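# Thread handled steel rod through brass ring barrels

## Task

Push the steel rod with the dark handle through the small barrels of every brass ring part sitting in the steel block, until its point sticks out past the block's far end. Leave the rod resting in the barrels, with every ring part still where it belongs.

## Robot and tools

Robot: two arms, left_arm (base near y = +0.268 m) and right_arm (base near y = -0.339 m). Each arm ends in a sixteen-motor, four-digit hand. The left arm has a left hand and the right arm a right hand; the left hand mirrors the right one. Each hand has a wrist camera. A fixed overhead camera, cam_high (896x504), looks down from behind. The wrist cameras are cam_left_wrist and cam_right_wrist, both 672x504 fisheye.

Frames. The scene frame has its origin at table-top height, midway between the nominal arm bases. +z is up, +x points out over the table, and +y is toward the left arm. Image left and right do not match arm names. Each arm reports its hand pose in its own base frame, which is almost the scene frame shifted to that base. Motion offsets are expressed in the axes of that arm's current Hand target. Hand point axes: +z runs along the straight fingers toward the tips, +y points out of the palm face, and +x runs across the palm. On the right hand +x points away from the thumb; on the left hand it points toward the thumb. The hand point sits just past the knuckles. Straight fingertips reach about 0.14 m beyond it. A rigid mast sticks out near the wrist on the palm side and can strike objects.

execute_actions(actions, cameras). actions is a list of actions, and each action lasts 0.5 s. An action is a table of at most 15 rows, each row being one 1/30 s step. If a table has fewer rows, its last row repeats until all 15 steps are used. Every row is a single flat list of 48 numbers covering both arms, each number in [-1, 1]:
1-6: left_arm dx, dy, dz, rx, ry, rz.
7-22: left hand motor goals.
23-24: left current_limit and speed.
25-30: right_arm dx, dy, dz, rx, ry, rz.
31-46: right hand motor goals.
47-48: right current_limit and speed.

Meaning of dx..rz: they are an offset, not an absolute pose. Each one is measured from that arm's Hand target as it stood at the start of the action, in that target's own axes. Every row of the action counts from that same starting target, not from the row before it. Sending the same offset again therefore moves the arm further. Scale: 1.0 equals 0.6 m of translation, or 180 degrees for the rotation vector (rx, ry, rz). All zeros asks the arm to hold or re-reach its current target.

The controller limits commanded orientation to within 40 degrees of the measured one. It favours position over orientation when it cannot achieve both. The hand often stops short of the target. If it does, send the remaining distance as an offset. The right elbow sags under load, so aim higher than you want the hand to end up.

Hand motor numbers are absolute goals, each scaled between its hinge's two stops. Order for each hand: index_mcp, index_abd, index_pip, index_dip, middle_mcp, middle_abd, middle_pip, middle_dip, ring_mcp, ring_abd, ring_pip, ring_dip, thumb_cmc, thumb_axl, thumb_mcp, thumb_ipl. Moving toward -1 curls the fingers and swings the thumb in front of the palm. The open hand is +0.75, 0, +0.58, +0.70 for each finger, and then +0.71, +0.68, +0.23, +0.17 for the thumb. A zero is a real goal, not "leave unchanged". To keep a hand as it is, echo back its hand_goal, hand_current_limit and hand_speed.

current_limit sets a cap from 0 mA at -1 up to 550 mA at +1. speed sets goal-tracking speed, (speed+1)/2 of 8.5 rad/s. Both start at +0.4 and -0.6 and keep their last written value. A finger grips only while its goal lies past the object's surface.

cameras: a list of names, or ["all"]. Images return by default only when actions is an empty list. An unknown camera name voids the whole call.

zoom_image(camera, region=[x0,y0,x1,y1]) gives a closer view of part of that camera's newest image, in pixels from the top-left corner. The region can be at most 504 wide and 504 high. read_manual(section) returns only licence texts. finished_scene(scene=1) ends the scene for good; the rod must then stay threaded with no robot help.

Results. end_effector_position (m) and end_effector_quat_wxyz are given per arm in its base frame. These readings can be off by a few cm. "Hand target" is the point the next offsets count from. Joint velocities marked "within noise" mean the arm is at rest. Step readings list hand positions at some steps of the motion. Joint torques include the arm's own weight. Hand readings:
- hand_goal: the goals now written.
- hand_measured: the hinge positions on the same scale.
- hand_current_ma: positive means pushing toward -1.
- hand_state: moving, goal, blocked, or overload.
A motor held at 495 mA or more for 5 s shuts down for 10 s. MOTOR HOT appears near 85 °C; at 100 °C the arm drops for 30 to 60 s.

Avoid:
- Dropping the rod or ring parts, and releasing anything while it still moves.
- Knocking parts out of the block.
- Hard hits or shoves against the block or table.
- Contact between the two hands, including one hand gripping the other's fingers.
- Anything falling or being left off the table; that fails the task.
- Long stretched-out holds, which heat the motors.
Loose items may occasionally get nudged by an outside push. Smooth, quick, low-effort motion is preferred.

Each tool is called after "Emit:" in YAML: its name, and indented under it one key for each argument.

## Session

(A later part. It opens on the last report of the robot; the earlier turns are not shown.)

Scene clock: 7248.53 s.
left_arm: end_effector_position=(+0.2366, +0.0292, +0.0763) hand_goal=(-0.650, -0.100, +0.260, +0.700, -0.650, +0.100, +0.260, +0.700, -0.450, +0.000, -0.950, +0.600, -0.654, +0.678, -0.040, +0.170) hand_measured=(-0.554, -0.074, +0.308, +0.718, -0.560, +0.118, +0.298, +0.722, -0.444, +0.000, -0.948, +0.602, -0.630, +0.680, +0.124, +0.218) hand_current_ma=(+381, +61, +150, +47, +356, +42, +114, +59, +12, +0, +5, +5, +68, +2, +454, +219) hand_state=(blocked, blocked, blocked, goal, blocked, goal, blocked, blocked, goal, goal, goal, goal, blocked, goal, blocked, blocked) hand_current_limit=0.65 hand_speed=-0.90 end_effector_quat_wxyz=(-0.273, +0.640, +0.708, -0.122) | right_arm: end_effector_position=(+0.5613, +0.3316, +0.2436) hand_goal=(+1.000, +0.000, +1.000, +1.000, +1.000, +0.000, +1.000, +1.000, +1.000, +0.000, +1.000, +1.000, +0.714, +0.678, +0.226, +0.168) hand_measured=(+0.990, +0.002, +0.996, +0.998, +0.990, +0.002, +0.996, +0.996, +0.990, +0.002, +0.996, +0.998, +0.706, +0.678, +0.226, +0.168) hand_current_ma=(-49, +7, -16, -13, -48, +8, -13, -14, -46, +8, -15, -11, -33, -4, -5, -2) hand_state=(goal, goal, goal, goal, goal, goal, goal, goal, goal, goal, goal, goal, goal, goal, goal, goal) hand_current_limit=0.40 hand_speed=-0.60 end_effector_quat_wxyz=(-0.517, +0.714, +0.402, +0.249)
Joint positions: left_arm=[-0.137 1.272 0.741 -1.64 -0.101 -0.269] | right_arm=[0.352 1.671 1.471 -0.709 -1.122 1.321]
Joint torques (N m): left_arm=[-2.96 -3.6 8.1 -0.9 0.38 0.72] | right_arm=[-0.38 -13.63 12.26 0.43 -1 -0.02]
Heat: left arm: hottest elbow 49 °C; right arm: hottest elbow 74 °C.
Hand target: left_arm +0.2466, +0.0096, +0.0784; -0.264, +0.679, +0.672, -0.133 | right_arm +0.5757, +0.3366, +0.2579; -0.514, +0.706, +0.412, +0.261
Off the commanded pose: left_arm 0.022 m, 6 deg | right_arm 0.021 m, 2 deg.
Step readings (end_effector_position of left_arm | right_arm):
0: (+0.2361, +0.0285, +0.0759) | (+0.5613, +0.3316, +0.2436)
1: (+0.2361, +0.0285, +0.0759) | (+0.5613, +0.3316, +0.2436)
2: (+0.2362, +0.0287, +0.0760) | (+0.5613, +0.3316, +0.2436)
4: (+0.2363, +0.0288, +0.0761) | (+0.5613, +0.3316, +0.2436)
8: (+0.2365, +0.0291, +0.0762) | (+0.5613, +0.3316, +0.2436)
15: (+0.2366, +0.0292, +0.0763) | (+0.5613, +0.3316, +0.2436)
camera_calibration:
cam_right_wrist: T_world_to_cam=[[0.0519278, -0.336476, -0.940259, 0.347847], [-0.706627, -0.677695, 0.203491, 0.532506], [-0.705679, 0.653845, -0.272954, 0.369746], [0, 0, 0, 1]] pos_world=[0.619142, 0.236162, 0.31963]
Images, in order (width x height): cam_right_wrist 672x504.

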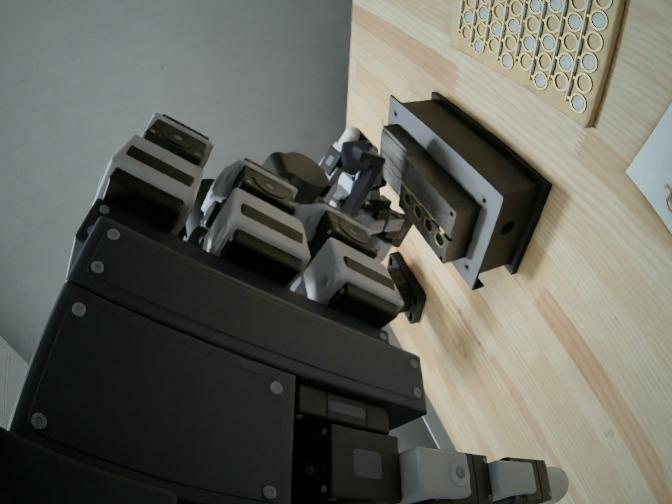

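Emit:
execute_actions:
  actions:
    - [[-0.0031,0.0002,-0.0004,-0.0002,0.0009,0.0032,-0.65,-0.1,0.26,0.7,-0.65,0.1,0.26,0.7,-0.45,0,-0.95,0.6,-0.655,0.678,-0.04,0.17,0.65,-0.9,0,0,0,0,0,0,1,0,1,1,1,0,1,1,1,0,1,1,0.714,0.678,0.226,0.168,0.4,-0.6],[-0.0062,0.0005,-0.0007,-0.0004,0.0018,0.0065,-0.65,-0.1,0.26,0.7,-0.65,0.1,0.26,0.7,-0.45,0,-0.95,0.6,-0.655,0.678,-0.04,0.17,0.65,-0.9,0,0,0,0,0,0,1,0,1,1,1,0,1,1,1,0,1,1,0.714,0.678,0.226,0.168,0.4,-0.6]]
  cameras: ["cam_right_wrist"]

Emit:
zoom_image:
  camera: "cam_right_wrist"
  region: [418, 208, 454, 244]

Scene clock: 7258.97 s.
left_arm: end_effector_position=(+0.2366, +0.0288, +0.0764) hand_goal=(-0.650, -0.100, +0.260, +0.700, -0.650, +0.100, +0.260, +0.700, -0.450, +0.000, -0.950, +0.600, -0.654, +0.678, -0.040, +0.170) hand_measured=(-0.554, -0.070, +0.308, +0.718, -0.560, +0.124, +0.298, +0.722, -0.444, +0.000, -0.948, +0.602, -0.626, +0.680, +0.124, +0.218) hand_current_ma=(+381, +73, +150, +49, +356, +54, +114, +59, +12, +0, +5, +5, +78, +2, +454, +219) hand_state=(blocked, blocked, blocked, goal, blocked, blocked, blocked, blocked, goal, goal, goal, goal, blocked, goal, blocked, blocked) hand_current_limit=0.65 hand_speed=-0.90 end_effector_quat_wxyz=(-0.275, +0.642, +0.706, -0.121) | right_arm: end_effector_position=(+0.5613, +0.3316, +0.2436) hand_goal=(+1.000, +0.000, +1.000, +1.000, +1.000, +0.000, +1.000, +1.000, +1.000, +0.000, +1.000, +1.000, +0.714, +0.678, +0.226, +0.168) hand_measured=(+0.990, +0.002, +0.996, +0.998, +0.990, +0.002, +0.996, +0.996, +0.990, +0.002, +0.996, +0.998, +0.706, +0.678, +0.226, +0.168) hand_current_ma=(-49, +7, -16, -13, -48, +8, -13, -14, -46, +8, -15, -11, -33, -4, -5, -2) hand_state=(goal, goal, goal, goal, goal, goal, goal, goal, goal, goal, goal, goal, goal, goal, goal, goal) hand_current_limit=0.40 hand_speed=-0.60 end_effector_quat_wxyz=(-0.517, +0.714, +0.402, +0.249)
Joint positions: left_arm=[-0.14 1.273 0.741 -1.641 -0.104 -0.267] | right_arm=[0.352 1.671 1.471 -0.709 -1.122 1.321]
Joint torques (N m): left_arm=[-3.78 -3.14 8.12 -0.9 0.48 0.77] | right_arm=[-0.38 -13.63 12.25 0.46 -1 -0.02]
Heat: left arm: hottest elbow 49 °C; right arm: hottest elbow 75 °C.
Hand target: left_arm +0.2469, +0.0058, +0.0779; -0.264, +0.687, +0.664, -0.133 | right_arm +0.5757, +0.3366, +0.2579; -0.514, +0.706, +0.412, +0.261
Off the commanded pose: left_arm 0.025 m, 7 deg | right_arm 0.021 m, 2 deg.
Step readings (end_effector_position of left_arm | right_arm):
0: (+0.2366, +0.0292, +0.0763) | (+0.5613, +0.3316, +0.2436)
1: (+0.2366, +0.0292, +0.0763) | (+0.5613, +0.3316, +0.2436)
2: (+0.2366, +0.0292, +0.0763) | (+0.5613, +0.3316, +0.2436)
4: (+0.2367, +0.0291, +0.0763) | (+0.5613, +0.3316, +0.2436)
8: (+0.2366, +0.0290, +0.0763) | (+0.5613, +0.3316, +0.2436)
15: (+0.2366, +0.0288, +0.0764) | (+0.5613, +0.3316, +0.2436)
camera_calibration:
cam_right_wrist: T_world_to_cam=[[0.0519278, -0.336476, -0.940259, 0.347847], [-0.706627, -0.677695, 0.203491, 0.532506], [-0.705679, 0.653845, -0.272954, 0.369746], [0, 0, 0, 1]] pos_world=[0.619142, 0.236162, 0.31963]
Images, in order (width x height): cam_right_wrist 672x504.

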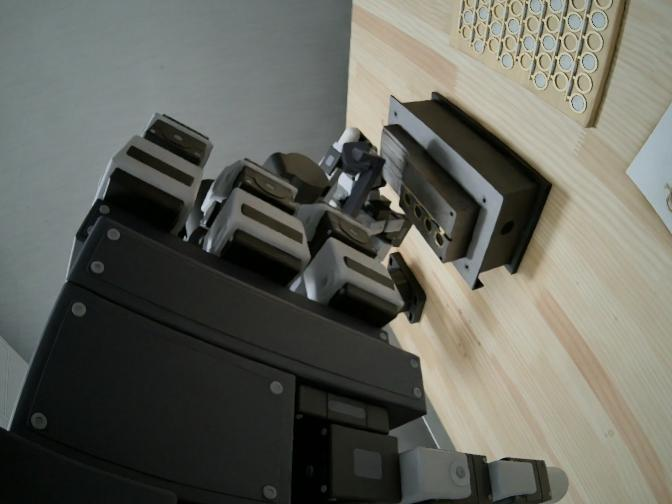

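Scaled by 14.000 from the camera's 672x504 image, which has a finer 960x720 frame.

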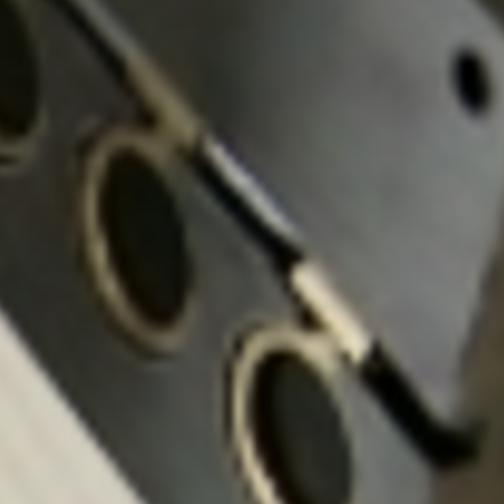

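Emit:
zoom_image:
  camera: "cam_right_wrist"
  region: [345, 125, 405, 185]

Scaled by 8.400 from the camera's 672x504 image, which has a finer 960x720 frame.

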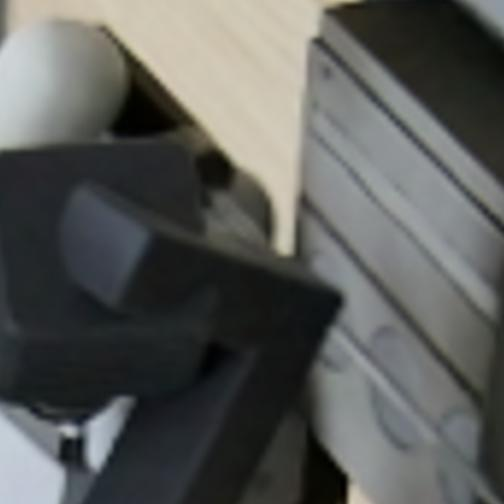

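Emit:
execute_actions:
  actions:
    - [[-0.0002,0.0005,-0.0003,-0.0006,0.0022,0.0011,-0.65,-0.1,0.26,0.7,-0.65,0.1,0.26,0.7,-0.45,0,-0.95,0.6,-0.655,0.678,-0.04,0.17,0.65,-0.9,0,0,0,0,0,0,1,0,1,1,1,0,1,1,1,0,1,1,0.714,0.678,0.226,0.168,0.4,-0.6],[-0.0004,0.0009,-0.0005,-0.0012,0.0043,0.0022,-0.65,-0.1,0.26,0.7,-0.65,0.1,0.26,0.7,-0.45,0,-0.95,0.6,-0.655,0.678,-0.04,0.17,0.65,-0.9,0,0,0,0,0,0,1,0,1,1,1,0,1,1,1,0,1,1,0.714,0.678,0.226,0.168,0.4,-0.6]]
  cameras: ["cam_right_wrist"]

Emit:
zoom_image:
  camera: "cam_right_wrist"
  region: [418, 208, 454, 244]

Scene clock: 7321.93 s.
left_arm: end_effector_position=(+0.2370, +0.0292, +0.0770) hand_goal=(-0.650, -0.100, +0.260, +0.700, -0.650, +0.100, +0.260, +0.700, -0.450, +0.000, -0.950, +0.600, -0.654, +0.678, -0.040, +0.170) hand_measured=(-0.554, -0.068, +0.308, +0.720, -0.560, +0.126, +0.298, +0.720, -0.444, +0.000, -0.948, +0.602, -0.624, +0.680, +0.124, +0.218) hand_current_ma=(+381, +79, +155, +55, +356, +61, +114, +55, +12, +0, +5, +5, +87, +2, +454, +219) hand_state=(blocked, blocked, blocked, blocked, blocked, blocked, blocked, blocked, goal, goal, goal, goal, blocked, goal, blocked, blocked) hand_current_limit=0.65 hand_speed=-0.90 end_effector_quat_wxyz=(-0.278, +0.645, +0.702, -0.117) | right_arm: end_effector_position=(+0.5613, +0.3316, +0.2436) hand_goal=(+1.000, +0.000, +1.000, +1.000, +1.000, +0.000, +1.000, +1.000, +1.000, +0.000, +1.000, +1.000, +0.714, +0.678, +0.226, +0.168) hand_measured=(+0.990, +0.002, +0.996, +0.998, +0.990, +0.002, +0.996, +0.996, +0.990, +0.002, +0.996, +0.998, +0.706, +0.678, +0.226, +0.168) hand_current_ma=(-49, +7, -16, -13, -48, +8, -13, -14, -46, +8, -15, -11, -33, -4, -5, -2) hand_state=(goal, goal, goal, goal, goal, goal, goal, goal, goal, goal, goal, goal, goal, goal, goal, goal) hand_current_limit=0.40 hand_speed=-0.60 end_effector_quat_wxyz=(-0.517, +0.714, +0.402, +0.249)
Joint positions: left_arm=[-0.146 1.273 0.741 -1.643 -0.114 -0.266] | right_arm=[0.352 1.671 1.471 -0.709 -1.122 1.321]
Joint torques (N m): left_arm=[-4.42 -3.66 8.13 -0.77 0.5 0.78] | right_arm=[-0.44 -13.68 12.26 0.44 -1 -0.02]
Heat: left arm: hottest elbow 49 °C; right arm: hottest elbow 78 °C.
Hand target: left_arm +0.2474, +0.0056, +0.0778; -0.267, +0.690, +0.660, -0.128 | right_arm +0.5757, +0.3366, +0.2579; -0.514, +0.706, +0.412, +0.261
Off the commanded pose: left_arm 0.026 m, 7 deg | right_arm 0.021 m, 2 deg.
Step readings (end_effector_position of left_arm | right_arm):
0: (+0.2366, +0.0288, +0.0764) | (+0.5613, +0.3316, +0.2436)
1: (+0.2367, +0.0289, +0.0764) | (+0.5613, +0.3316, +0.2436)
2: (+0.2367, +0.0290, +0.0764) | (+0.5613, +0.3316, +0.2436)
4: (+0.2370, +0.0290, +0.0766) | (+0.5613, +0.3316, +0.2436)
8: (+0.2370, +0.0291, +0.0769) | (+0.5613, +0.3316, +0.2436)
15: (+0.2370, +0.0292, +0.0770) | (+0.5613, +0.3316, +0.2436)
camera_calibration:
cam_right_wrist: T_world_to_cam=[[0.0519278, -0.336476, -0.940259, 0.347847], [-0.706627, -0.677695, 0.203491, 0.532506], [-0.705679, 0.653845, -0.272954, 0.369746], [0, 0, 0, 1]] pos_world=[0.619142, 0.236162, 0.31963]
Images, in order (width x height): cam_right_wrist 672x504.

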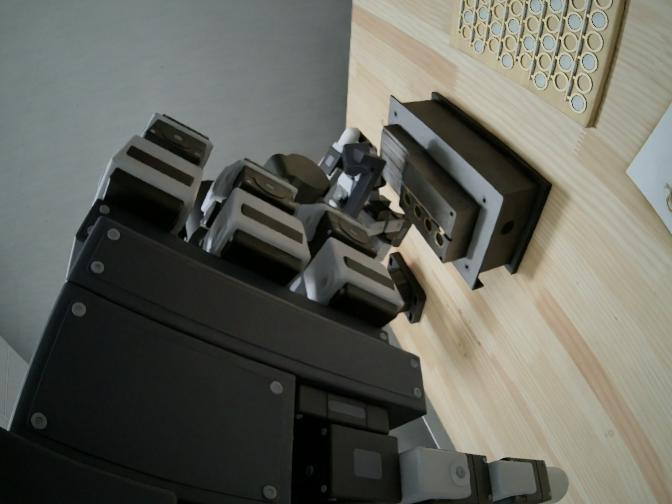

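Scaled by 14.000 from the camera's 672x504 image, which has a finer 960x720 frame.

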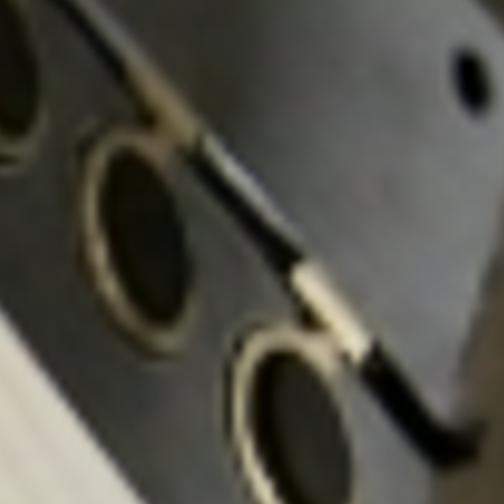

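Emit:
execute_actions:
  actions:
    - [[-0.0017,0.0003,-0.0004,-0.0005,0.0017,0.0017,-0.65,-0.1,0.26,0.7,-0.65,0.1,0.26,0.7,-0.45,0,-0.95,0.6,-0.655,0.678,-0.04,0.17,0.65,-0.9,0,0,0,0,0,0,1,0,1,1,1,0,1,1,1,0,1,1,0.714,0.678,0.226,0.168,0.4,-0.6],[-0.0034,0.0005,-0.0007,-0.0009,0.0034,0.0033,-0.65,-0.1,0.26,0.7,-0.65,0.1,0.26,0.7,-0.45,0,-0.95,0.6,-0.655,0.678,-0.04,0.17,0.65,-0.9,0,0,0,0,0,0,1,0,1,1,1,0,1,1,1,0,1,1,0.714,0.678,0.226,0.168,0.4,-0.6]]
  cameras: ["cam_right_wrist"]

Emit:
zoom_image:
  camera: "cam_right_wrist"
  region: [418, 208, 454, 244]

Scene clock: 7329.67 s.
left_arm: end_effector_position=(+0.2373, +0.0290, +0.0776) hand_goal=(-0.650, -0.100, +0.260, +0.700, -0.650, +0.100, +0.260, +0.700, -0.450, +0.000, -0.950, +0.600, -0.654, +0.678, -0.040, +0.170) hand_measured=(-0.554, -0.062, +0.310, +0.722, -0.560, +0.132, +0.298, +0.718, -0.444, +0.000, -0.948, +0.602, -0.622, +0.680, +0.124, +0.218) hand_current_ma=(+381, +96, +157, +56, +355, +78, +114, +47, +12, +0, +5, +5, +95, +2, +454, +219) hand_state=(blocked, blocked, blocked, blocked, blocked, blocked, blocked, goal, goal, goal, goal, goal, blocked, goal, blocked, blocked) hand_current_limit=0.65 hand_speed=-0.90 end_effector_quat_wxyz=(-0.281, +0.648, +0.699, -0.113) | right_arm: end_effector_position=(+0.5613, +0.3316, +0.2436) hand_goal=(+1.000, +0.000, +1.000, +1.000, +1.000, +0.000, +1.000, +1.000, +1.000, +0.000, +1.000, +1.000, +0.714, +0.678, +0.226, +0.168) hand_measured=(+0.990, +0.002, +0.996, +0.998, +0.990, +0.002, +0.996, +0.996, +0.990, +0.002, +0.996, +0.998, +0.706, +0.678, +0.226, +0.168) hand_current_ma=(-49, +7, -16, -13, -48, +8, -13, -14, -46, +8, -15, -11, -33, -4, -5, -2) hand_state=(goal, goal, goal, goal, goal, goal, goal, goal, goal, goal, goal, goal, goal, goal, goal, goal) hand_current_limit=0.40 hand_speed=-0.60 end_effector_quat_wxyz=(-0.517, +0.714, +0.402, +0.249)
Joint positions: left_arm=[-0.152 1.273 0.741 -1.644 -0.122 -0.266] | right_arm=[0.352 1.671 1.471 -0.709 -1.122 1.321]
Joint torques (N m): left_arm=[-4.37 -3.43 8.01 -0.72 0.58 0.76] | right_arm=[-0.44 -13.63 12.23 0.43 -1 -0.02]
Heat: left arm: hottest elbow 49 °C; right arm: hottest elbow 78 °C.
Hand target: left_arm +0.2478, +0.0035, +0.0776; -0.269, +0.695, +0.655, -0.125 | right_arm +0.5757, +0.3366, +0.2579; -0.514, +0.706, +0.412, +0.261
Off the commanded pose: left_arm 0.028 m, 8 deg | right_arm 0.021 m, 2 deg.
Step readings (end_effector_position of left_arm | right_arm):
0: (+0.2370, +0.0292, +0.0770) | (+0.5613, +0.3316, +0.2436)
1: (+0.2370, +0.0292, +0.0770) | (+0.5613, +0.3316, +0.2436)
2: (+0.2370, +0.0292, +0.0771) | (+0.5613, +0.3316, +0.2436)
4: (+0.2372, +0.0292, +0.0772) | (+0.5613, +0.3316, +0.2436)
8: (+0.2372, +0.0290, +0.0775) | (+0.5613, +0.3316, +0.2436)
15: (+0.2373, +0.0290, +0.0776) | (+0.5613, +0.3316, +0.2436)
camera_calibration:
cam_right_wrist: T_world_to_cam=[[0.0519278, -0.336476, -0.940259, 0.347847], [-0.706627, -0.677695, 0.203491, 0.532506], [-0.705679, 0.653845, -0.272954, 0.369746], [0, 0, 0, 1]] pos_world=[0.619142, 0.236162, 0.31963]
Images, in order (width x height): cam_right_wrist 672x504.

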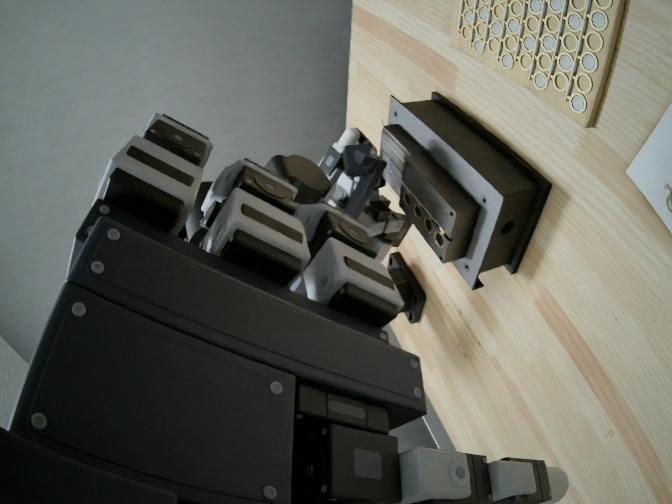

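Scaled by 14.000 from the camera's 672x504 image, which has a finer 960x720 frame.

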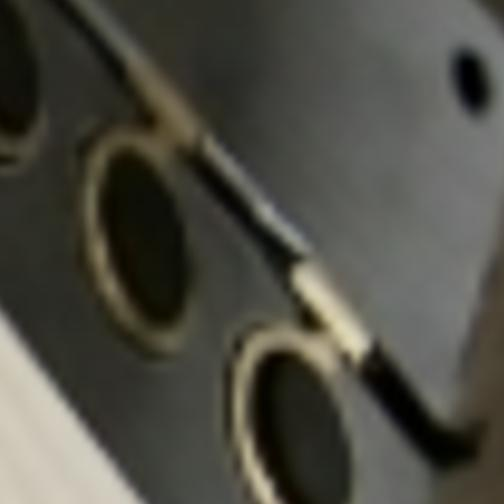

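Emit:
execute_actions:
  actions:
    - [[0,0,0,0,0,0,-0.65,-0.1,0.26,0.7,-0.65,0.1,0.26,0.7,-0.45,0,-0.95,0.6,-0.655,0.678,-0.04,0.17,0.65,-0.9,0,0,0,-0.0637,0.0411,0.0274,1,0,1,1,1,0,1,1,1,0,1,1,0.714,0.678,0.226,0.168,0.4,-0.6]]
    - [[0,0,0,0,0,0,-0.65,-0.1,0.26,0.7,-0.65,0.1,0.26,0.7,-0.45,0,-0.95,0.6,-0.655,0.678,-0.04,0.17,0.65,-0.9,0,0,0,-0.0637,0.0411,0.0274,1,0,1,1,1,0,1,1,1,0,1,1,0.714,0.678,0.226,0.168,0.4,-0.6]]
    - [[0,0,0,0,0,0,-0.65,-0.1,0.26,0.7,-0.65,0.1,0.26,0.7,-0.45,0,-0.95,0.6,-0.655,0.678,-0.04,0.17,0.65,-0.9,-0.0685,-0.0807,-0.0423,0,0,0,1,0,1,1,1,0,1,1,1,0,1,1,0.714,0.678,0.226,0.168,0.4,-0.6]]
    - [[0,0,0,0,0,0,-0.65,-0.1,0.26,0.7,-0.65,0.1,0.26,0.7,-0.45,0,-0.95,0.6,-0.655,0.678,-0.04,0.17,0.65,-0.9,-0.0685,-0.0807,-0.0423,0,0,0,1,0,1,1,1,0,1,1,1,0,1,1,0.714,0.678,0.226,0.168,0.4,-0.6]]
    - [[0,0,0,0,0,0,-0.65,-0.1,0.26,0.7,-0.65,0.1,0.26,0.7,-0.45,0,-0.95,0.6,-0.655,0.678,-0.04,0.17,0.65,-0.9,-0.0685,-0.0807,-0.0423,0,0,0,1,0,1,1,1,0,1,1,1,0,1,1,0.714,0.678,0.226,0.168,0.4,-0.6]]
  cameras: ["cam_right_wrist", "cam_high", "cam_left_wrist"]

Emit:
zoom_image:
  camera: "cam_right_wrist"
  region: [496, 144, 532, 164]

Emit:
zoom_image:
  camera: "cam_right_wrist"
  region: [400, 115, 490, 185]

Scene clock: 7344.37 s.
left_arm: end_effector_position=(+0.2373, +0.0290, +0.0776) hand_goal=(-0.650, -0.100, +0.260, +0.700, -0.650, +0.100, +0.260, +0.700, -0.450, +0.000, -0.950, +0.600, -0.654, +0.678, -0.040, +0.170) hand_measured=(-0.554, -0.062, +0.310, +0.722, -0.560, +0.132, +0.298, +0.718, -0.444, +0.000, -0.948, +0.602, -0.622, +0.680, +0.124, +0.218) hand_current_ma=(+381, +96, +157, +56, +355, +78, +114, +47, +12, +0, +5, +5, +95, +2, +454, +219) hand_state=(blocked, blocked, blocked, blocked, blocked, blocked, blocked, goal, goal, goal, goal, goal, blocked, goal, blocked, blocked) hand_current_limit=0.65 hand_speed=-0.90 end_effector_quat_wxyz=(-0.281, +0.648, +0.699, -0.113) | right_arm: end_effector_position=(+0.3721, +0.3470, +0.2640) hand_goal=(+1.000, +0.000, +1.000, +1.000, +1.000, +0.000, +1.000, +1.000, +1.000, +0.000, +1.000, +1.000, +0.714, +0.678, +0.226, +0.168) hand_measured=(+0.992, +0.002, +0.996, +0.998, +0.992, +0.002, +0.998, +0.996, +0.994, +0.002, +0.996, +0.998, +0.706, +0.678, +0.226, +0.168) hand_current_ma=(-34, +7, -15, -13, -34, +8, -13, -14, -32, +8, -14, -11, -33, -4, -5, -2) hand_state=(goal, goal, goal, goal, goal, goal, goal, goal, goal, goal, goal, goal, goal, goal, goal, goal) hand_current_limit=0.40 hand_speed=-0.60 end_effector_quat_wxyz=(-0.432, +0.783, +0.227, +0.385)
Joint positions: left_arm=[-0.152 1.273 0.741 -1.644 -0.122 -0.266] | right_arm=[0.762 1.109 0.867 -0.116 -0.341 2.007]
Joint torques (N m): left_arm=[-4.37 -3.55 8.05 -0.72 0.58 0.76] | right_arm=[-0.15 -7.12 9.02 1.65 -0.03 0.24]
Heat: left arm: hottest elbow 49 °C; right arm: hottest elbow 77 °C.
Hand target: left_arm +0.2478, +0.0035, +0.0776; -0.269, +0.695, +0.655, -0.125 | right_arm +0.3707, +0.3464, +0.2606; -0.433, +0.787, +0.221, +0.381
Off the commanded pose: left_arm 0.028 m, 8 deg | right_arm 0.004 m, 1 deg.
Step readings (end_effector_position of left_arm | right_arm):
0: (+0.2373, +0.0290, +0.0776) | (+0.5613, +0.3316, +0.2436)
1: (+0.2373, +0.0290, +0.0776) | (+0.5616, +0.3313, +0.2434)
2: (+0.2373, +0.0290, +0.0776) | (+0.5653, +0.3294, +0.2428)
4: (+0.2373, +0.0290, +0.0776) | (+0.5778, +0.3280, +0.2445)
8: (+0.2373, +0.0290, +0.0776) | (+0.5866, +0.3275, +0.2513)
15: (+0.2373, +0.0290, +0.0776) | (+0.5788, +0.3342, +0.2612)
16: (+0.2373, +0.0290, +0.0776) | (+0.5788, +0.3342, +0.2613)
17: (+0.2373, +0.0290, +0.0776) | (+0.5814, +0.3319, +0.2604)
19: (+0.2373, +0.0290, +0.0776) | (+0.5866, +0.3264, +0.2576)
23: (+0.2373, +0.0290, +0.0776) | (+0.5846, +0.3253, +0.2536)
30: (+0.2373, +0.0290, +0.0776) | (+0.5772, +0.3361, +0.2542)
31: (+0.2373, +0.0290, +0.0776) | (+0.5767, +0.3359, +0.2535)
32: (+0.2373, +0.0290, +0.0776) | (+0.5748, +0.3349, +0.2528)
34: (+0.2373, +0.0290, +0.0776) | (+0.5620, +0.3289, +0.2473)
38: (+0.2373, +0.0290, +0.0776) | (+0.5247, +0.3285, +0.2421)
45: (+0.2373, +0.0290, +0.0776) | (+0.5066, +0.3419, +0.2626)
46: (+0.2373, +0.0290, +0.0776) | (+0.5066, +0.3411, +0.2627)
47: (+0.2373, +0.0290, +0.0776) | (+0.5054, +0.3394, +0.2620)
49: (+0.2373, +0.0290, +0.0776) | (+0.4947, +0.3325, +0.2555)
53: (+0.2373, +0.0290, +0.0776) | (+0.4579, +0.3334, +0.2464)
60: (+0.2373, +0.0290, +0.0776) | (+0.4383, +0.3444, +0.2604)
61: (+0.2373, +0.0290, +0.0776) | (+0.4385, +0.3435, +0.2607)
62: (+0.2373, +0.0290, +0.0776) | (+0.4375, +0.3417, +0.2601)
64: (+0.2373, +0.0290, +0.0776) | (+0.4276, +0.3357, +0.2549)
68: (+0.2373, +0.0290, +0.0776) | (+0.3910, +0.3392, +0.2505)
75: (+0.2373, +0.0290, +0.0776) | (+0.3720, +0.3478, +0.2645)
camera_calibration:
cam_left_wrist: T_world_to_cam=[[-0.549903, -0.816886, 0.174083, 0.110446], [0.000164156, 0.20832, 0.978061, -0.134475], [-0.835229, 0.537867, -0.114422, 0.314006], [0, 0, 0, 1]] pos_world=[0.323023, -0.0506578, 0.148227]
cam_right_wrist: T_world_to_cam=[[-0.0704932, -0.327905, -0.942077, 0.425024], [-0.952054, -0.259739, 0.161646, 0.362372], [-0.297699, 0.908303, -0.293873, -0.00281396], [0, 0, 0, 1]] pos_world=[0.374121, 0.236045, 0.341002]

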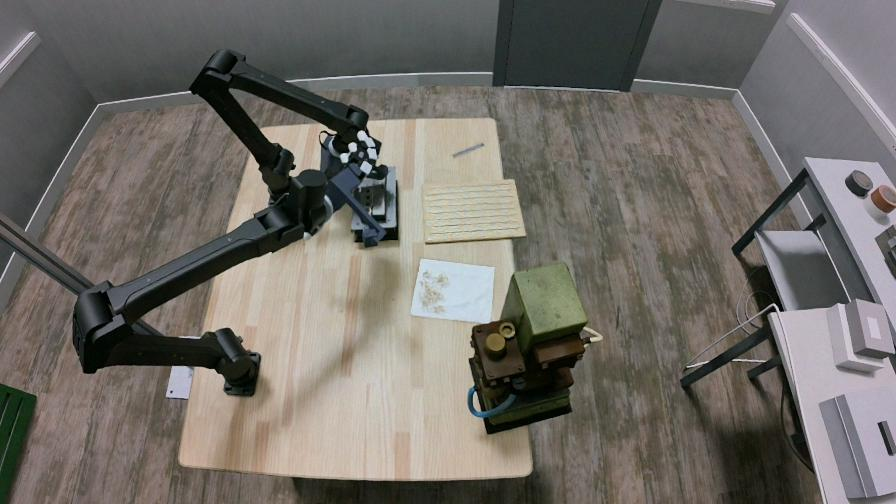

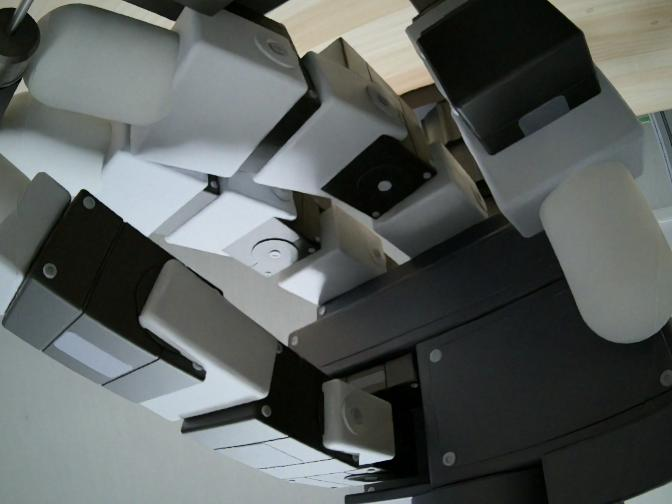

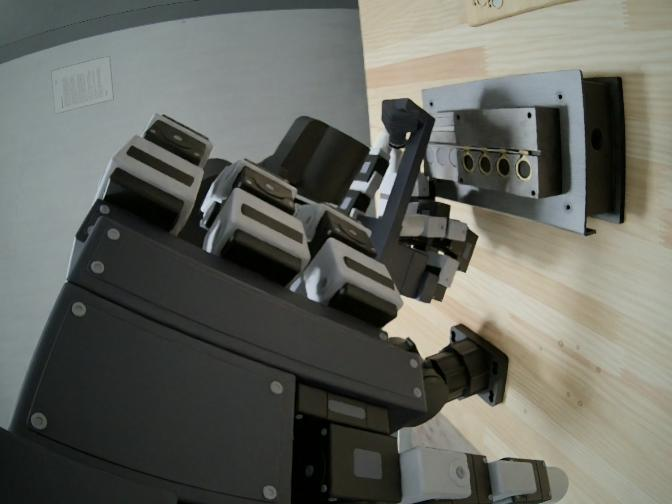

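Scaled by 14.000 from the camera's 672x504 image, which has a finer 960x720 frame.

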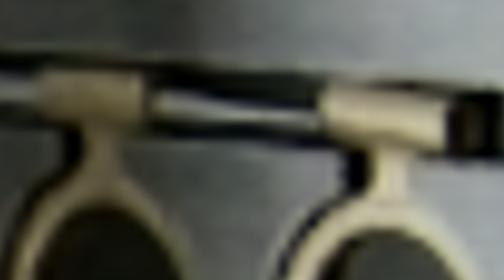

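Scaled by 5.600 from the camera's 672x504 image, which has a finer 960x720 frame.

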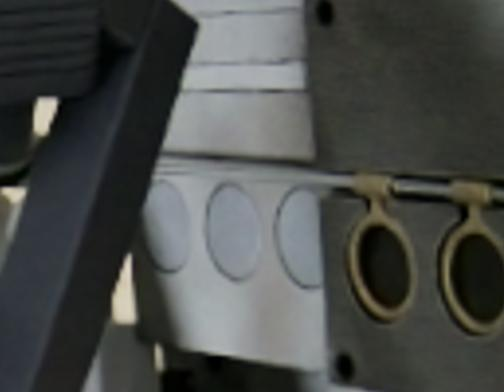

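Emit:
execute_actions:
  actions:
    - [[0.0013,-0.0006,-0.0002,-0.0001,0.0005,-0.0048,-0.65,-0.1,0.26,0.7,-0.65,0.1,0.26,0.7,-0.45,0,-0.95,0.6,-0.655,0.678,-0.04,0.17,0.65,-0.9,0,0,0,0,0,0,1,0,1,1,1,0,1,1,1,0,1,1,0.714,0.678,0.226,0.168,0.4,-0.6],[0.0026,-0.0012,-0.0004,-0.0002,0.0009,-0.0096,-0.65,-0.1,0.26,0.7,-0.65,0.1,0.26,0.7,-0.45,0,-0.95,0.6,-0.655,0.678,-0.04,0.17,0.65,-0.9,0,0,0,0,0,0,1,0,1,1,1,0,1,1,1,0,1,1,0.714,0.678,0.226,0.168,0.4,-0.6]]
  cameras: ["cam_right_wrist"]

Emit:
zoom_image:
  camera: "cam_right_wrist"
  region: [496, 144, 532, 164]

Scene clock: 7354.33 s.
left_arm: end_effector_position=(+0.2370, +0.0287, +0.0780) hand_goal=(-0.650, -0.100, +0.260, +0.700, -0.650, +0.100, +0.260, +0.700, -0.450, +0.000, -0.950, +0.600, -0.654, +0.678, -0.040, +0.170) hand_measured=(-0.554, -0.062, +0.310, +0.722, -0.560, +0.132, +0.298, +0.718, -0.444, +0.000, -0.948, +0.602, -0.622, +0.680, +0.124, +0.218) hand_current_ma=(+381, +96, +157, +56, +355, +78, +114, +47, +12, +0, +5, +5, +95, +2, +454, +219) hand_state=(blocked, blocked, blocked, blocked, blocked, blocked, blocked, goal, goal, goal, goal, goal, blocked, goal, blocked, blocked) hand_current_limit=0.65 hand_speed=-0.90 end_effector_quat_wxyz=(-0.283, +0.643, +0.703, -0.110) | right_arm: end_effector_position=(+0.3720, +0.3470, +0.2639) hand_goal=(+1.000, +0.000, +1.000, +1.000, +1.000, +0.000, +1.000, +1.000, +1.000, +0.000, +1.000, +1.000, +0.714, +0.678, +0.226, +0.168) hand_measured=(+0.992, +0.002, +0.996, +0.998, +0.992, +0.002, +0.998, +0.996, +0.994, +0.002, +0.996, +0.998, +0.706, +0.678, +0.226, +0.168) hand_current_ma=(-34, +7, -15, -13, -34, +8, -13, -14, -32, +8, -14, -11, -33, -4, -5, -2) hand_state=(goal, goal, goal, goal, goal, goal, goal, goal, goal, goal, goal, goal, goal, goal, goal, goal) hand_current_limit=0.40 hand_speed=-0.60 end_effector_quat_wxyz=(-0.432, +0.783, +0.227, +0.385)
Joint positions: left_arm=[-0.16 1.273 0.741 -1.644 -0.122 -0.286] | right_arm=[0.762 1.109 0.867 -0.116 -0.341 2.007]
Joint torques (N m): left_arm=[-4.25 -3.55 8.02 -0.66 0.6 0.63] | right_arm=[-0.26 -7.18 8.99 1.65 0 0.21]
Heat: left arm: hottest elbow 49 °C; right arm: hottest elbow 74 °C.
Hand target: left_arm +0.2475, +0.0050, +0.0786; -0.271, +0.685, +0.665, -0.119 | right_arm +0.3707, +0.3464, +0.2606; -0.433, +0.787, +0.221, +0.381
Off the commanded pose: left_arm 0.026 m, 7 deg | right_arm 0.004 m, 1 deg.
Step readings (end_effector_position of left_arm | right_arm):
0: (+0.2373, +0.0290, +0.0776) | (+0.3720, +0.3470, +0.2639)
1: (+0.2373, +0.0290, +0.0776) | (+0.3720, +0.3470, +0.2639)
2: (+0.2372, +0.0290, +0.0776) | (+0.3720, +0.3470, +0.2639)
4: (+0.2372, +0.0290, +0.0777) | (+0.3720, +0.3470, +0.2639)
8: (+0.2371, +0.0288, +0.0778) | (+0.3720, +0.3470, +0.2639)
15: (+0.2371, +0.0288, +0.0780) | (+0.3720, +0.3470, +0.2639)
camera_calibration:
cam_right_wrist: T_world_to_cam=[[-0.0707798, -0.327771, -0.942102, 0.425109], [-0.952064, -0.25958, 0.16184, 0.362272], [-0.297597, 0.908397, -0.293686, -0.00293833], [0, 0, 0, 1]] pos_world=[0.374121, 0.236046, 0.341003]
Images, in order (width x height): cam_right_wrist 672x504.

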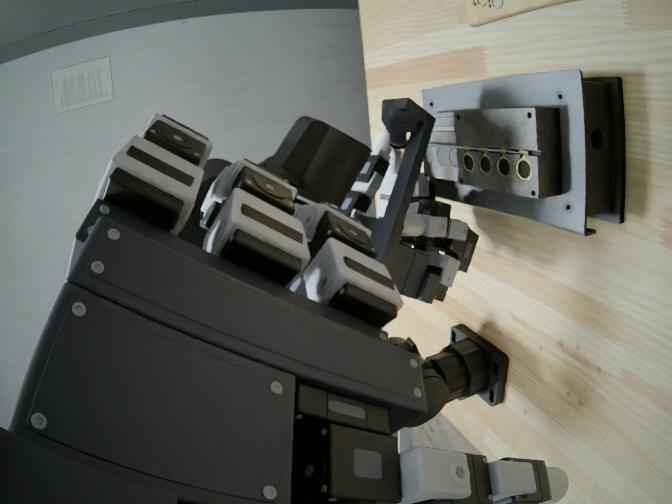

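Scaled by 14.000 from the camera's 672x504 image, which has a finer 960x720 frame.

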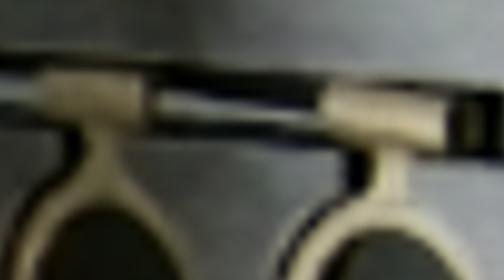

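Emit:
execute_actions:
  actions:
    - [[-0.0032,-0.0006,-0.0004,0.0003,-0.0007,0.0001,-0.65,-0.1,0.26,0.7,-0.65,0.1,0.26,0.7,-0.45,0,-0.95,0.6,-0.655,0.678,-0.04,0.17,0.65,-0.9,0,0,0,0,0,0,1,0,1,1,1,0,1,1,1,0,1,1,0.714,0.678,0.226,0.168,0.4,-0.6],[-0.0064,-0.0011,-0.0007,0.0005,-0.0014,0.0001,-0.65,-0.1,0.26,0.7,-0.65,0.1,0.26,0.7,-0.45,0,-0.95,0.6,-0.655,0.678,-0.04,0.17,0.65,-0.9,0,0,0,0,0,0,1,0,1,1,1,0,1,1,1,0,1,1,0.714,0.678,0.226,0.168,0.4,-0.6]]
  cameras: ["cam_right_wrist"]

Emit:
zoom_image:
  camera: "cam_right_wrist"
  region: [496, 144, 532, 164]

Emit:
zoom_image:
  camera: "cam_right_wrist"
  region: [450, 142, 495, 180]

Scene clock: 7362.80 s.
left_arm: end_effector_position=(+0.2365, +0.0278, +0.0785) hand_goal=(-0.650, -0.100, +0.260, +0.700, -0.650, +0.100, +0.260, +0.700, -0.450, +0.000, -0.950, +0.600, -0.654, +0.678, -0.040, +0.170) hand_measured=(-0.554, -0.060, +0.310, +0.722, -0.560, +0.134, +0.298, +0.718, -0.444, +0.000, -0.948, +0.602, -0.622, +0.680, +0.124, +0.218) hand_current_ma=(+381, +102, +157, +56, +355, +85, +114, +44, +12, +0, +5, +5, +96, +2, +454, +219) hand_state=(blocked, blocked, blocked, blocked, blocked, blocked, blocked, goal, goal, goal, goal, goal, blocked, goal, blocked, blocked) hand_current_limit=0.65 hand_speed=-0.90 end_effector_quat_wxyz=(-0.284, +0.639, +0.707, -0.108) | right_arm: end_effector_position=(+0.3720, +0.3470, +0.2639) hand_goal=(+1.000, +0.000, +1.000, +1.000, +1.000, +0.000, +1.000, +1.000, +1.000, +0.000, +1.000, +1.000, +0.714, +0.678, +0.226, +0.168) hand_measured=(+0.992, +0.002, +0.996, +0.998, +0.992, +0.002, +0.998, +0.996, +0.994, +0.002, +0.996, +0.998, +0.706, +0.678, +0.226, +0.168) hand_current_ma=(-34, +7, -15, -13, -34, +8, -13, -14, -32, +8, -14, -11, -33, -4, -5, -2) hand_state=(goal, goal, goal, goal, goal, goal, goal, goal, goal, goal, goal, goal, goal, goal, goal, goal) hand_current_limit=0.40 hand_speed=-0.60 end_effector_quat_wxyz=(-0.432, +0.783, +0.227, +0.385)
Joint positions: left_arm=[-0.167 1.273 0.741 -1.645 -0.117 -0.305] | right_arm=[0.762 1.109 0.867 -0.116 -0.341 2.007]
Joint torques (N m): left_arm=[-4.31 -3.25 8.06 -0.79 0.83 0.73] | right_arm=[-0.26 -7.24 9.01 1.65 0 0.21]
Heat: left arm: hottest elbow 49 °C; right arm: hottest elbow 72 °C.
Hand target: left_arm +0.2468, +0.0011, +0.0785; -0.270, +0.685, +0.666, -0.122 | right_arm +0.3707, +0.3464, +0.2606; -0.433, +0.787, +0.221, +0.381
Off the commanded pose: left_arm 0.029 m, 7 deg | right_arm 0.004 m, 1 deg.
Step readings (end_effector_position of left_arm | right_arm):
0: (+0.2370, +0.0288, +0.0781) | (+0.3720, +0.3470, +0.2639)
1: (+0.2370, +0.0288, +0.0781) | (+0.3720, +0.3470, +0.2639)
2: (+0.2370, +0.0287, +0.0781) | (+0.3720, +0.3470, +0.2639)
4: (+0.2369, +0.0285, +0.0781) | (+0.3720, +0.3470, +0.2639)
8: (+0.2367, +0.0281, +0.0783) | (+0.3720, +0.3470, +0.2639)
15: (+0.2365, +0.0279, +0.0784) | (+0.3720, +0.3470, +0.2639)
camera_calibration:
cam_right_wrist: T_world_to_cam=[[-0.0707798, -0.327771, -0.942102, 0.425109], [-0.952064, -0.25958, 0.16184, 0.362272], [-0.297597, 0.908397, -0.293686, -0.00293833], [0, 0, 0, 1]] pos_world=[0.374121, 0.236046, 0.341003]
Images, in order (width x height): cam_right_wrist 672x504.

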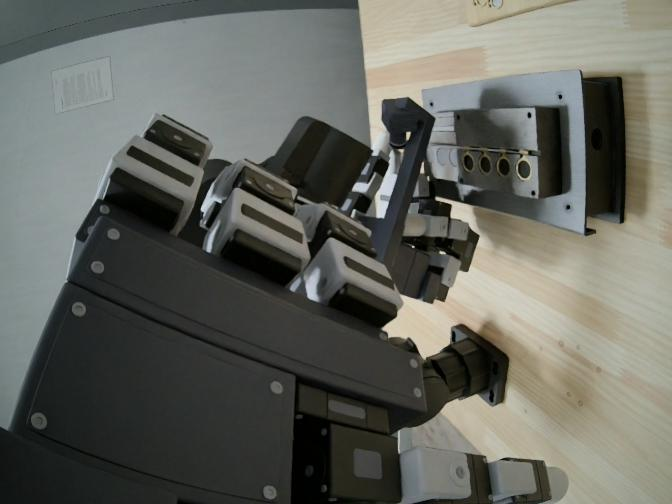

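Scaled by 14.000 from the camera's 672x504 image, which has a finer 960x720 frame.

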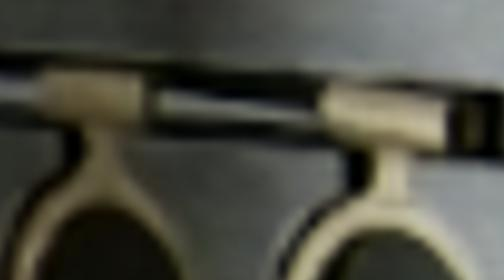

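Scaled by 11.200 from the camera's 672x504 image, which has a finer 960x720 frame.

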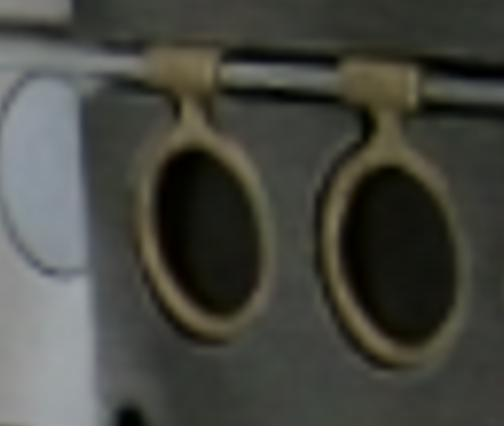

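Emit:
execute_actions:
  actions:
    - [[-0.0027,-0.0004,-0.0004,0.0001,-0.0001,0.0001,-0.65,-0.1,0.26,0.7,-0.65,0.1,0.26,0.7,-0.45,0,-0.95,0.6,-0.655,0.678,-0.04,0.17,0.65,-0.9,0,0,0,0,0,0,1,0,1,1,1,0,1,1,1,0,1,1,0.714,0.678,0.226,0.168,0.4,-0.6],[-0.0053,-0.0009,-0.0007,0.0002,-0.0002,0.0001,-0.65,-0.1,0.26,0.7,-0.65,0.1,0.26,0.7,-0.45,0,-0.95,0.6,-0.655,0.678,-0.04,0.17,0.65,-0.9,0,0,0,0,0,0,1,0,1,1,1,0,1,1,1,0,1,1,0.714,0.678,0.226,0.168,0.4,-0.6]]
  cameras: ["cam_right_wrist"]

Emit:
zoom_image:
  camera: "cam_right_wrist"
  region: [496, 144, 532, 164]

Scene clock: 7369.47 s.
left_arm: end_effector_position=(+0.2356, +0.0268, +0.0790) hand_goal=(-0.650, -0.100, +0.260, +0.700, -0.650, +0.100, +0.260, +0.700, -0.450, +0.000, -0.950, +0.600, -0.654, +0.678, -0.040, +0.170) hand_measured=(-0.554, -0.056, +0.310, +0.722, -0.560, +0.140, +0.298, +0.718, -0.444, +0.000, -0.948, +0.602, -0.620, +0.680, +0.124, +0.218) hand_current_ma=(+381, +117, +157, +56, +353, +101, +114, +44, +12, +0, +5, +5, +106, +3, +454, +219) hand_state=(blocked, blocked, blocked, blocked, blocked, blocked, blocked, goal, goal, goal, goal, goal, blocked, goal, blocked, blocked) hand_current_limit=0.65 hand_speed=-0.90 end_effector_quat_wxyz=(-0.285, +0.635, +0.710, -0.106) | right_arm: end_effector_position=(+0.3720, +0.3470, +0.2639) hand_goal=(+1.000, +0.000, +1.000, +1.000, +1.000, +0.000, +1.000, +1.000, +1.000, +0.000, +1.000, +1.000, +0.714, +0.678, +0.226, +0.168) hand_measured=(+0.992, +0.002, +0.996, +0.998, +0.992, +0.002, +0.998, +0.996, +0.994, +0.002, +0.996, +0.998, +0.706, +0.678, +0.226, +0.168) hand_current_ma=(-34, +7, -15, -13, -34, +8, -13, -14, -32, +8, -14, -11, -33, -4, -5, -2) hand_state=(goal, goal, goal, goal, goal, goal, goal, goal, goal, goal, goal, goal, goal, goal, goal, goal) hand_current_limit=0.40 hand_speed=-0.60 end_effector_quat_wxyz=(-0.432, +0.783, +0.227, +0.385)
Joint positions: left_arm=[-0.175 1.274 0.741 -1.647 -0.114 -0.324] | right_arm=[0.762 1.109 0.867 -0.116 -0.341 2.007]
Joint torques (N m): left_arm=[-5.07 -3.31 8.14 -0.79 0.93 0.84] | right_arm=[-0.21 -7.18 9.01 1.66 -0.01 0.21]
Heat: left arm: hottest elbow 49 °C; right arm: hottest elbow 71 °C.
Hand target: left_arm +0.2463, -0.0020, +0.0784; -0.270, +0.685, +0.666, -0.122 | right_arm +0.3707, +0.3464, +0.2606; -0.433, +0.787, +0.221, +0.381
Off the commanded pose: left_arm 0.031 m, 8 deg | right_arm 0.004 m, 1 deg.
Step readings (end_effector_position of left_arm | right_arm):
0: (+0.2365, +0.0278, +0.0785) | (+0.3720, +0.3470, +0.2639)
1: (+0.2365, +0.0278, +0.0785) | (+0.3720, +0.3470, +0.2639)
2: (+0.2364, +0.0278, +0.0785) | (+0.3720, +0.3470, +0.2639)
4: (+0.2363, +0.0275, +0.0784) | (+0.3720, +0.3470, +0.2639)
8: (+0.2358, +0.0270, +0.0787) | (+0.3720, +0.3470, +0.2639)
15: (+0.2356, +0.0268, +0.0789) | (+0.3720, +0.3470, +0.2639)
camera_calibration:
cam_right_wrist: T_world_to_cam=[[-0.0707798, -0.327771, -0.942102, 0.425109], [-0.952064, -0.25958, 0.16184, 0.362272], [-0.297597, 0.908397, -0.293686, -0.00293833], [0, 0, 0, 1]] pos_world=[0.374121, 0.236046, 0.341003]
Images, in order (width x height): cam_right_wrist 672x504.

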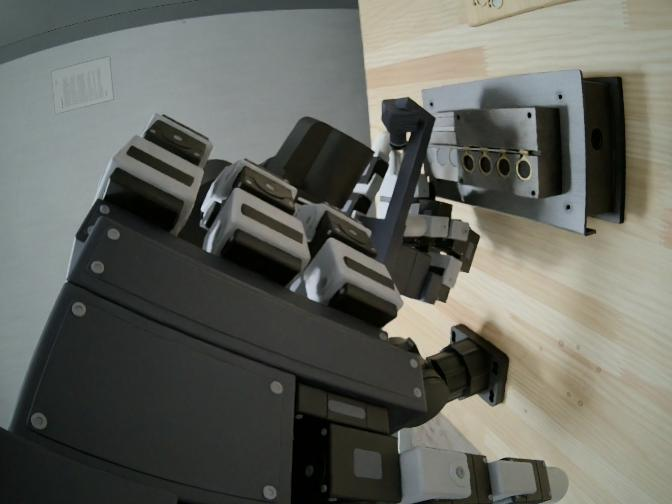

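Scaled by 14.000 from the camera's 672x504 image, which has a finer 960x720 frame.

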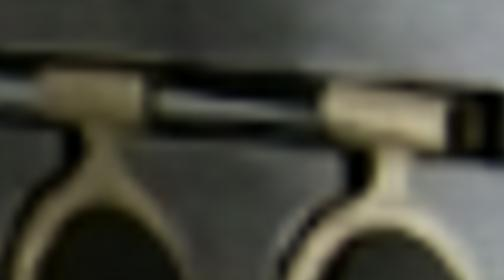

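Emit:
execute_actions:
  actions: []
  cameras: ["cam_left_wrist"]

Emit:
zoom_image:
  camera: "cam_left_wrist"
  region: [0, 0, 260, 260]

Scene clock: 7408.50 s.
left_arm: end_effector_position=(+0.2356, +0.0267, +0.0790) hand_goal=(-0.650, -0.100, +0.260, +0.700, -0.650, +0.100, +0.260, +0.700, -0.450, +0.000, -0.950, +0.600, -0.654, +0.678, -0.040, +0.170) hand_measured=(-0.554, -0.056, +0.310, +0.722, -0.560, +0.140, +0.298, +0.718, -0.444, +0.000, -0.948, +0.602, -0.620, +0.680, +0.124, +0.218) hand_current_ma=(+381, +117, +157, +56, +353, +101, +114, +44, +12, +0, +5, +5, +106, +3, +454, +219) hand_state=(blocked, blocked, blocked, blocked, blocked, blocked, blocked, goal, goal, goal, goal, goal, blocked, goal, blocked, blocked) hand_current_limit=0.65 hand_speed=-0.90 end_effector_quat_wxyz=(-0.285, +0.635, +0.710, -0.106) | right_arm: end_effector_position=(+0.3720, +0.3470, +0.2639) hand_goal=(+1.000, +0.000, +1.000, +1.000, +1.000, +0.000, +1.000, +1.000, +1.000, +0.000, +1.000, +1.000, +0.714, +0.678, +0.226, +0.168) hand_measured=(+0.992, +0.002, +0.996, +0.998, +0.992, +0.002, +0.998, +0.996, +0.994, +0.002, +0.996, +0.998, +0.706, +0.678, +0.226, +0.168) hand_current_ma=(-34, +7, -15, -13, -34, +8, -13, -14, -32, +8, -14, -11, -33, -4, -5, -2) hand_state=(goal, goal, goal, goal, goal, goal, goal, goal, goal, goal, goal, goal, goal, goal, goal, goal) hand_current_limit=0.40 hand_speed=-0.60 end_effector_quat_wxyz=(-0.432, +0.783, +0.227, +0.385)
Joint positions: left_arm=[-0.176 1.274 0.741 -1.647 -0.114 -0.324] | right_arm=[0.762 1.109 0.867 -0.116 -0.341 2.007]
Joint velocities: within noise
Joint torques (N m): left_arm=[-4.6 -3.37 8.08 -0.69 0.94 0.83] | right_arm=[-0.26 -7.18 8.99 1.65 -0.01 0.21]
Heat: left arm: hottest elbow 49 °C; right arm: hottest elbow 67 °C.
Hand target: left_arm +0.2463, -0.0021, +0.0785; -0.270, +0.685, +0.666, -0.122 | right_arm +0.3707, +0.3464, +0.2606; -0.433, +0.787, +0.221, +0.381
Off the commanded pose: left_arm 0.031 m, 8 deg | right_arm 0.004 m, 1 deg.
camera_calibration:
cam_left_wrist: T_world_to_cam=[[-0.527877, -0.836053, 0.14954, 0.10464], [-0.0126827, 0.183809, 0.98288, -0.1321], [-0.849226, 0.516943, -0.107632, 0.317259], [0, 0, 0, 1]] pos_world=[0.322987, -0.052239, 0.148338]
Images, in order (width x height): cam_left_wrist 672x504.

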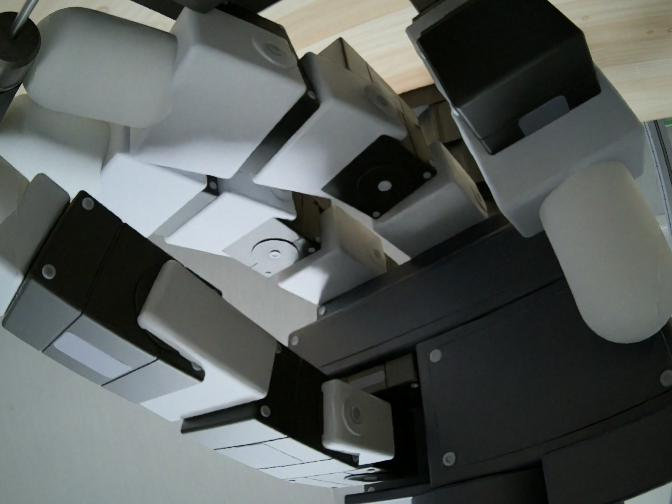

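Scaled by 1.938 from the camera's 672x504 image, which has a finer 960x720 frame.

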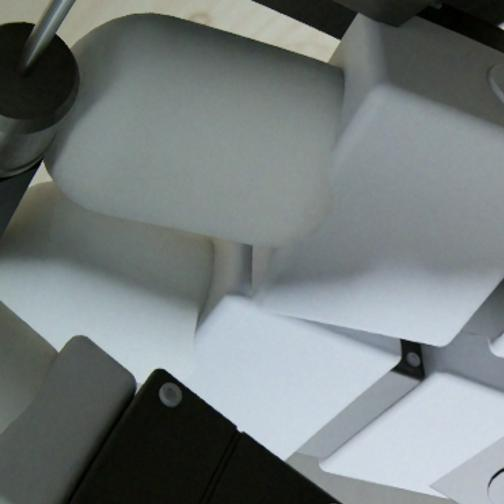

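Emit:
execute_actions:
  actions:
    - [[0,0,0,0,0,0,-0.62,-0.056,0.275,0.71,-0.622,0.14,0.29,0.71,-0.45,0,-0.95,0.6,-0.63,0.678,0.04,0.185,0.65,-0.95,0,0,0,0,0,0,1,0,1,1,1,0,1,1,1,0,1,1,0.714,0.678,0.226,0.168,0.4,-0.6]]
    - [[0,0,0,0,0,0,-0.592,-0.05,0.29,0.715,-0.596,0.145,0.283,0.715,-0.45,0,-0.95,0.6,-0.62,0.678,0.079,0.199,0.65,-0.95,0,0,0,0,0,0,1,0,1,1,1,0,1,1,1,0,1,1,0.714,0.678,0.226,0.168,0.4,-0.6]]
  cameras: ["cam_right_wrist", "cam_left_wrist"]

Emit:
zoom_image:
  camera: "cam_right_wrist"
  region: [455, 140, 545, 190]

Emit:
zoom_image:
  camera: "cam_left_wrist"
  region: [0, 0, 260, 260]

Scene clock: 7429.20 s.
left_arm: end_effector_position=(+0.2347, +0.0233, +0.0788) hand_goal=(-0.592, -0.050, +0.290, +0.716, -0.596, +0.146, +0.284, +0.716, -0.450, +0.000, -0.950, +0.600, -0.620, +0.678, +0.080, +0.200) hand_measured=(-0.578, -0.006, +0.300, +0.718, -0.570, +0.188, +0.304, +0.720, -0.444, +0.000, -0.948, +0.602, -0.620, +0.680, +0.072, +0.200) hand_current_ma=(+39, +113, +20, +2, +76, +108, +49, +7, +12, +0, +5, +5, +0, +3, -24, +1) hand_state=(goal, blocked, goal, goal, blocked, blocked, goal, goal, goal, goal, goal, goal, goal, goal, goal, goal) hand_current_limit=0.65 hand_speed=-0.95 end_effector_quat_wxyz=(-0.285, +0.638, +0.707, -0.109) | right_arm: end_effector_position=(+0.3720, +0.3470, +0.2639) hand_goal=(+1.000, +0.000, +1.000, +1.000, +1.000, +0.000, +1.000, +1.000, +1.000, +0.000, +1.000, +1.000, +0.714, +0.678, +0.226, +0.168) hand_measured=(+0.992, +0.002, +0.996, +0.998, +0.992, +0.002, +0.998, +0.996, +0.994, +0.002, +0.996, +0.998, +0.706, +0.678, +0.226, +0.168) hand_current_ma=(-34, +7, -15, -13, -34, +8, -13, -14, -32, +8, -14, -11, -33, -4, -5, -2) hand_state=(goal, goal, goal, goal, goal, goal, goal, goal, goal, goal, goal, goal, goal, goal, goal, goal) hand_current_limit=0.40 hand_speed=-0.60 end_effector_quat_wxyz=(-0.432, +0.783, +0.227, +0.385)
Joint positions: left_arm=[-0.186 1.274 0.741 -1.65 -0.107 -0.323] | right_arm=[0.762 1.109 0.867 -0.116 -0.341 2.007]
Joint torques (N m): left_arm=[-4.07 -3.37 8.17 -0.65 0.68 0.8] | right_arm=[-0.26 -7.18 9.02 1.65 -0.01 0.21]
Heat: left arm: hottest elbow 49 °C; right arm: hottest elbow 66 °C.
Hand target: left_arm +0.2463, -0.0021, +0.0785; -0.270, +0.685, +0.666, -0.122 | right_arm +0.3707, +0.3464, +0.2606; -0.433, +0.787, +0.221, +0.381
Off the commanded pose: left_arm 0.028 m, 8 deg | right_arm 0.004 m, 1 deg.
Step readings (end_effector_position of left_arm | right_arm):
0: (+0.2356, +0.0267, +0.0790) | (+0.3720, +0.3470, +0.2639)
1: (+0.2356, +0.0267, +0.0790) | (+0.3720, +0.3470, +0.2639)
2: (+0.2355, +0.0266, +0.0789) | (+0.3720, +0.3470, +0.2639)
4: (+0.2355, +0.0260, +0.0788) | (+0.3720, +0.3470, +0.2639)
8: (+0.2348, +0.0239, +0.0787) | (+0.3720, +0.3470, +0.2639)
15: (+0.2347, +0.0235, +0.0788) | (+0.3720, +0.3470, +0.2639)
16: (+0.2347, +0.0235, +0.0788) | (+0.3720, +0.3470, +0.2639)
17: (+0.2347, +0.0235, +0.0788) | (+0.3720, +0.3470, +0.2639)
19: (+0.2347, +0.0233, +0.0788) | (+0.3720, +0.3470, +0.2639)
23: (+0.2347, +0.0233, +0.0788) | (+0.3720, +0.3470, +0.2639)
30: (+0.2347, +0.0233, +0.0788) | (+0.3720, +0.3470, +0.2639)
camera_calibration:
cam_left_wrist: T_world_to_cam=[[-0.533243, -0.831333, 0.156645, 0.101941], [-0.00703988, 0.189522, 0.981851, -0.132688], [-0.845933, 0.522462, -0.106914, 0.317367], [0, 0, 0, 1]] pos_world=[0.321897, -0.0559182, 0.148242]
cam_right_wrist: T_world_to_cam=[[-0.0707798, -0.327771, -0.942102, 0.425109], [-0.952064, -0.25958, 0.16184, 0.362272], [-0.297597, 0.908397, -0.293686, -0.00293833], [0, 0, 0, 1]] pos_world=[0.374121, 0.236046, 0.341003]
Images, in order (width x height): cam_left_wrist 672x504, cam_right_wrist 672x504.

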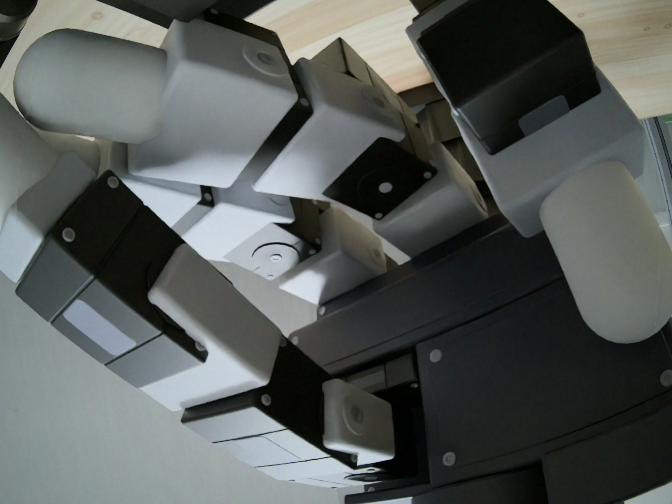

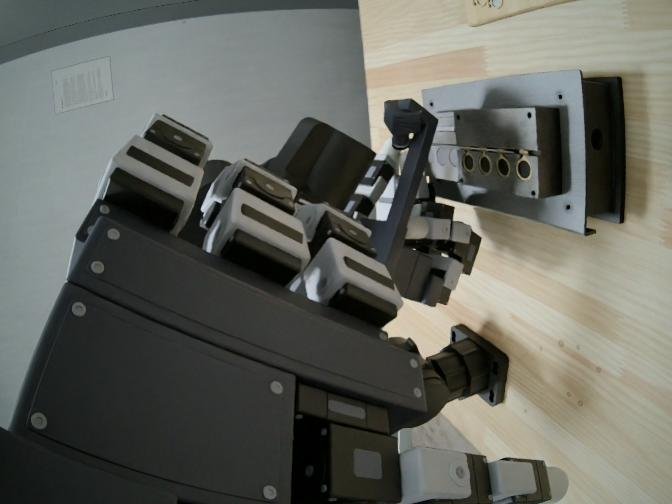

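Scaled by 5.600 from the camera's 672x504 image, which has a finer 960x720 frame.

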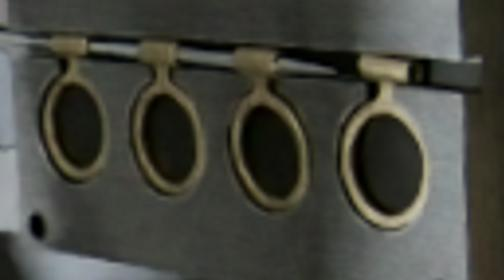

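Scaled by 1.938 from the camera's 672x504 image, which has a finer 960x720 frame.

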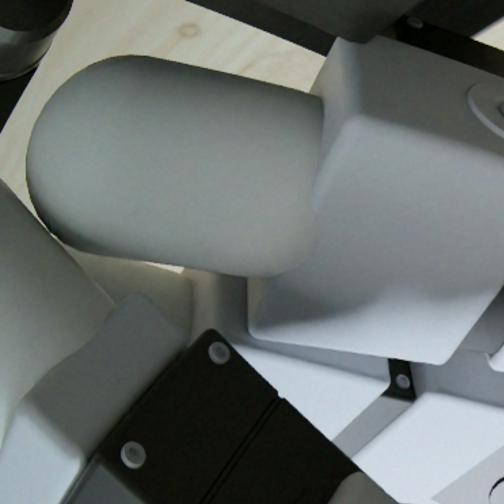

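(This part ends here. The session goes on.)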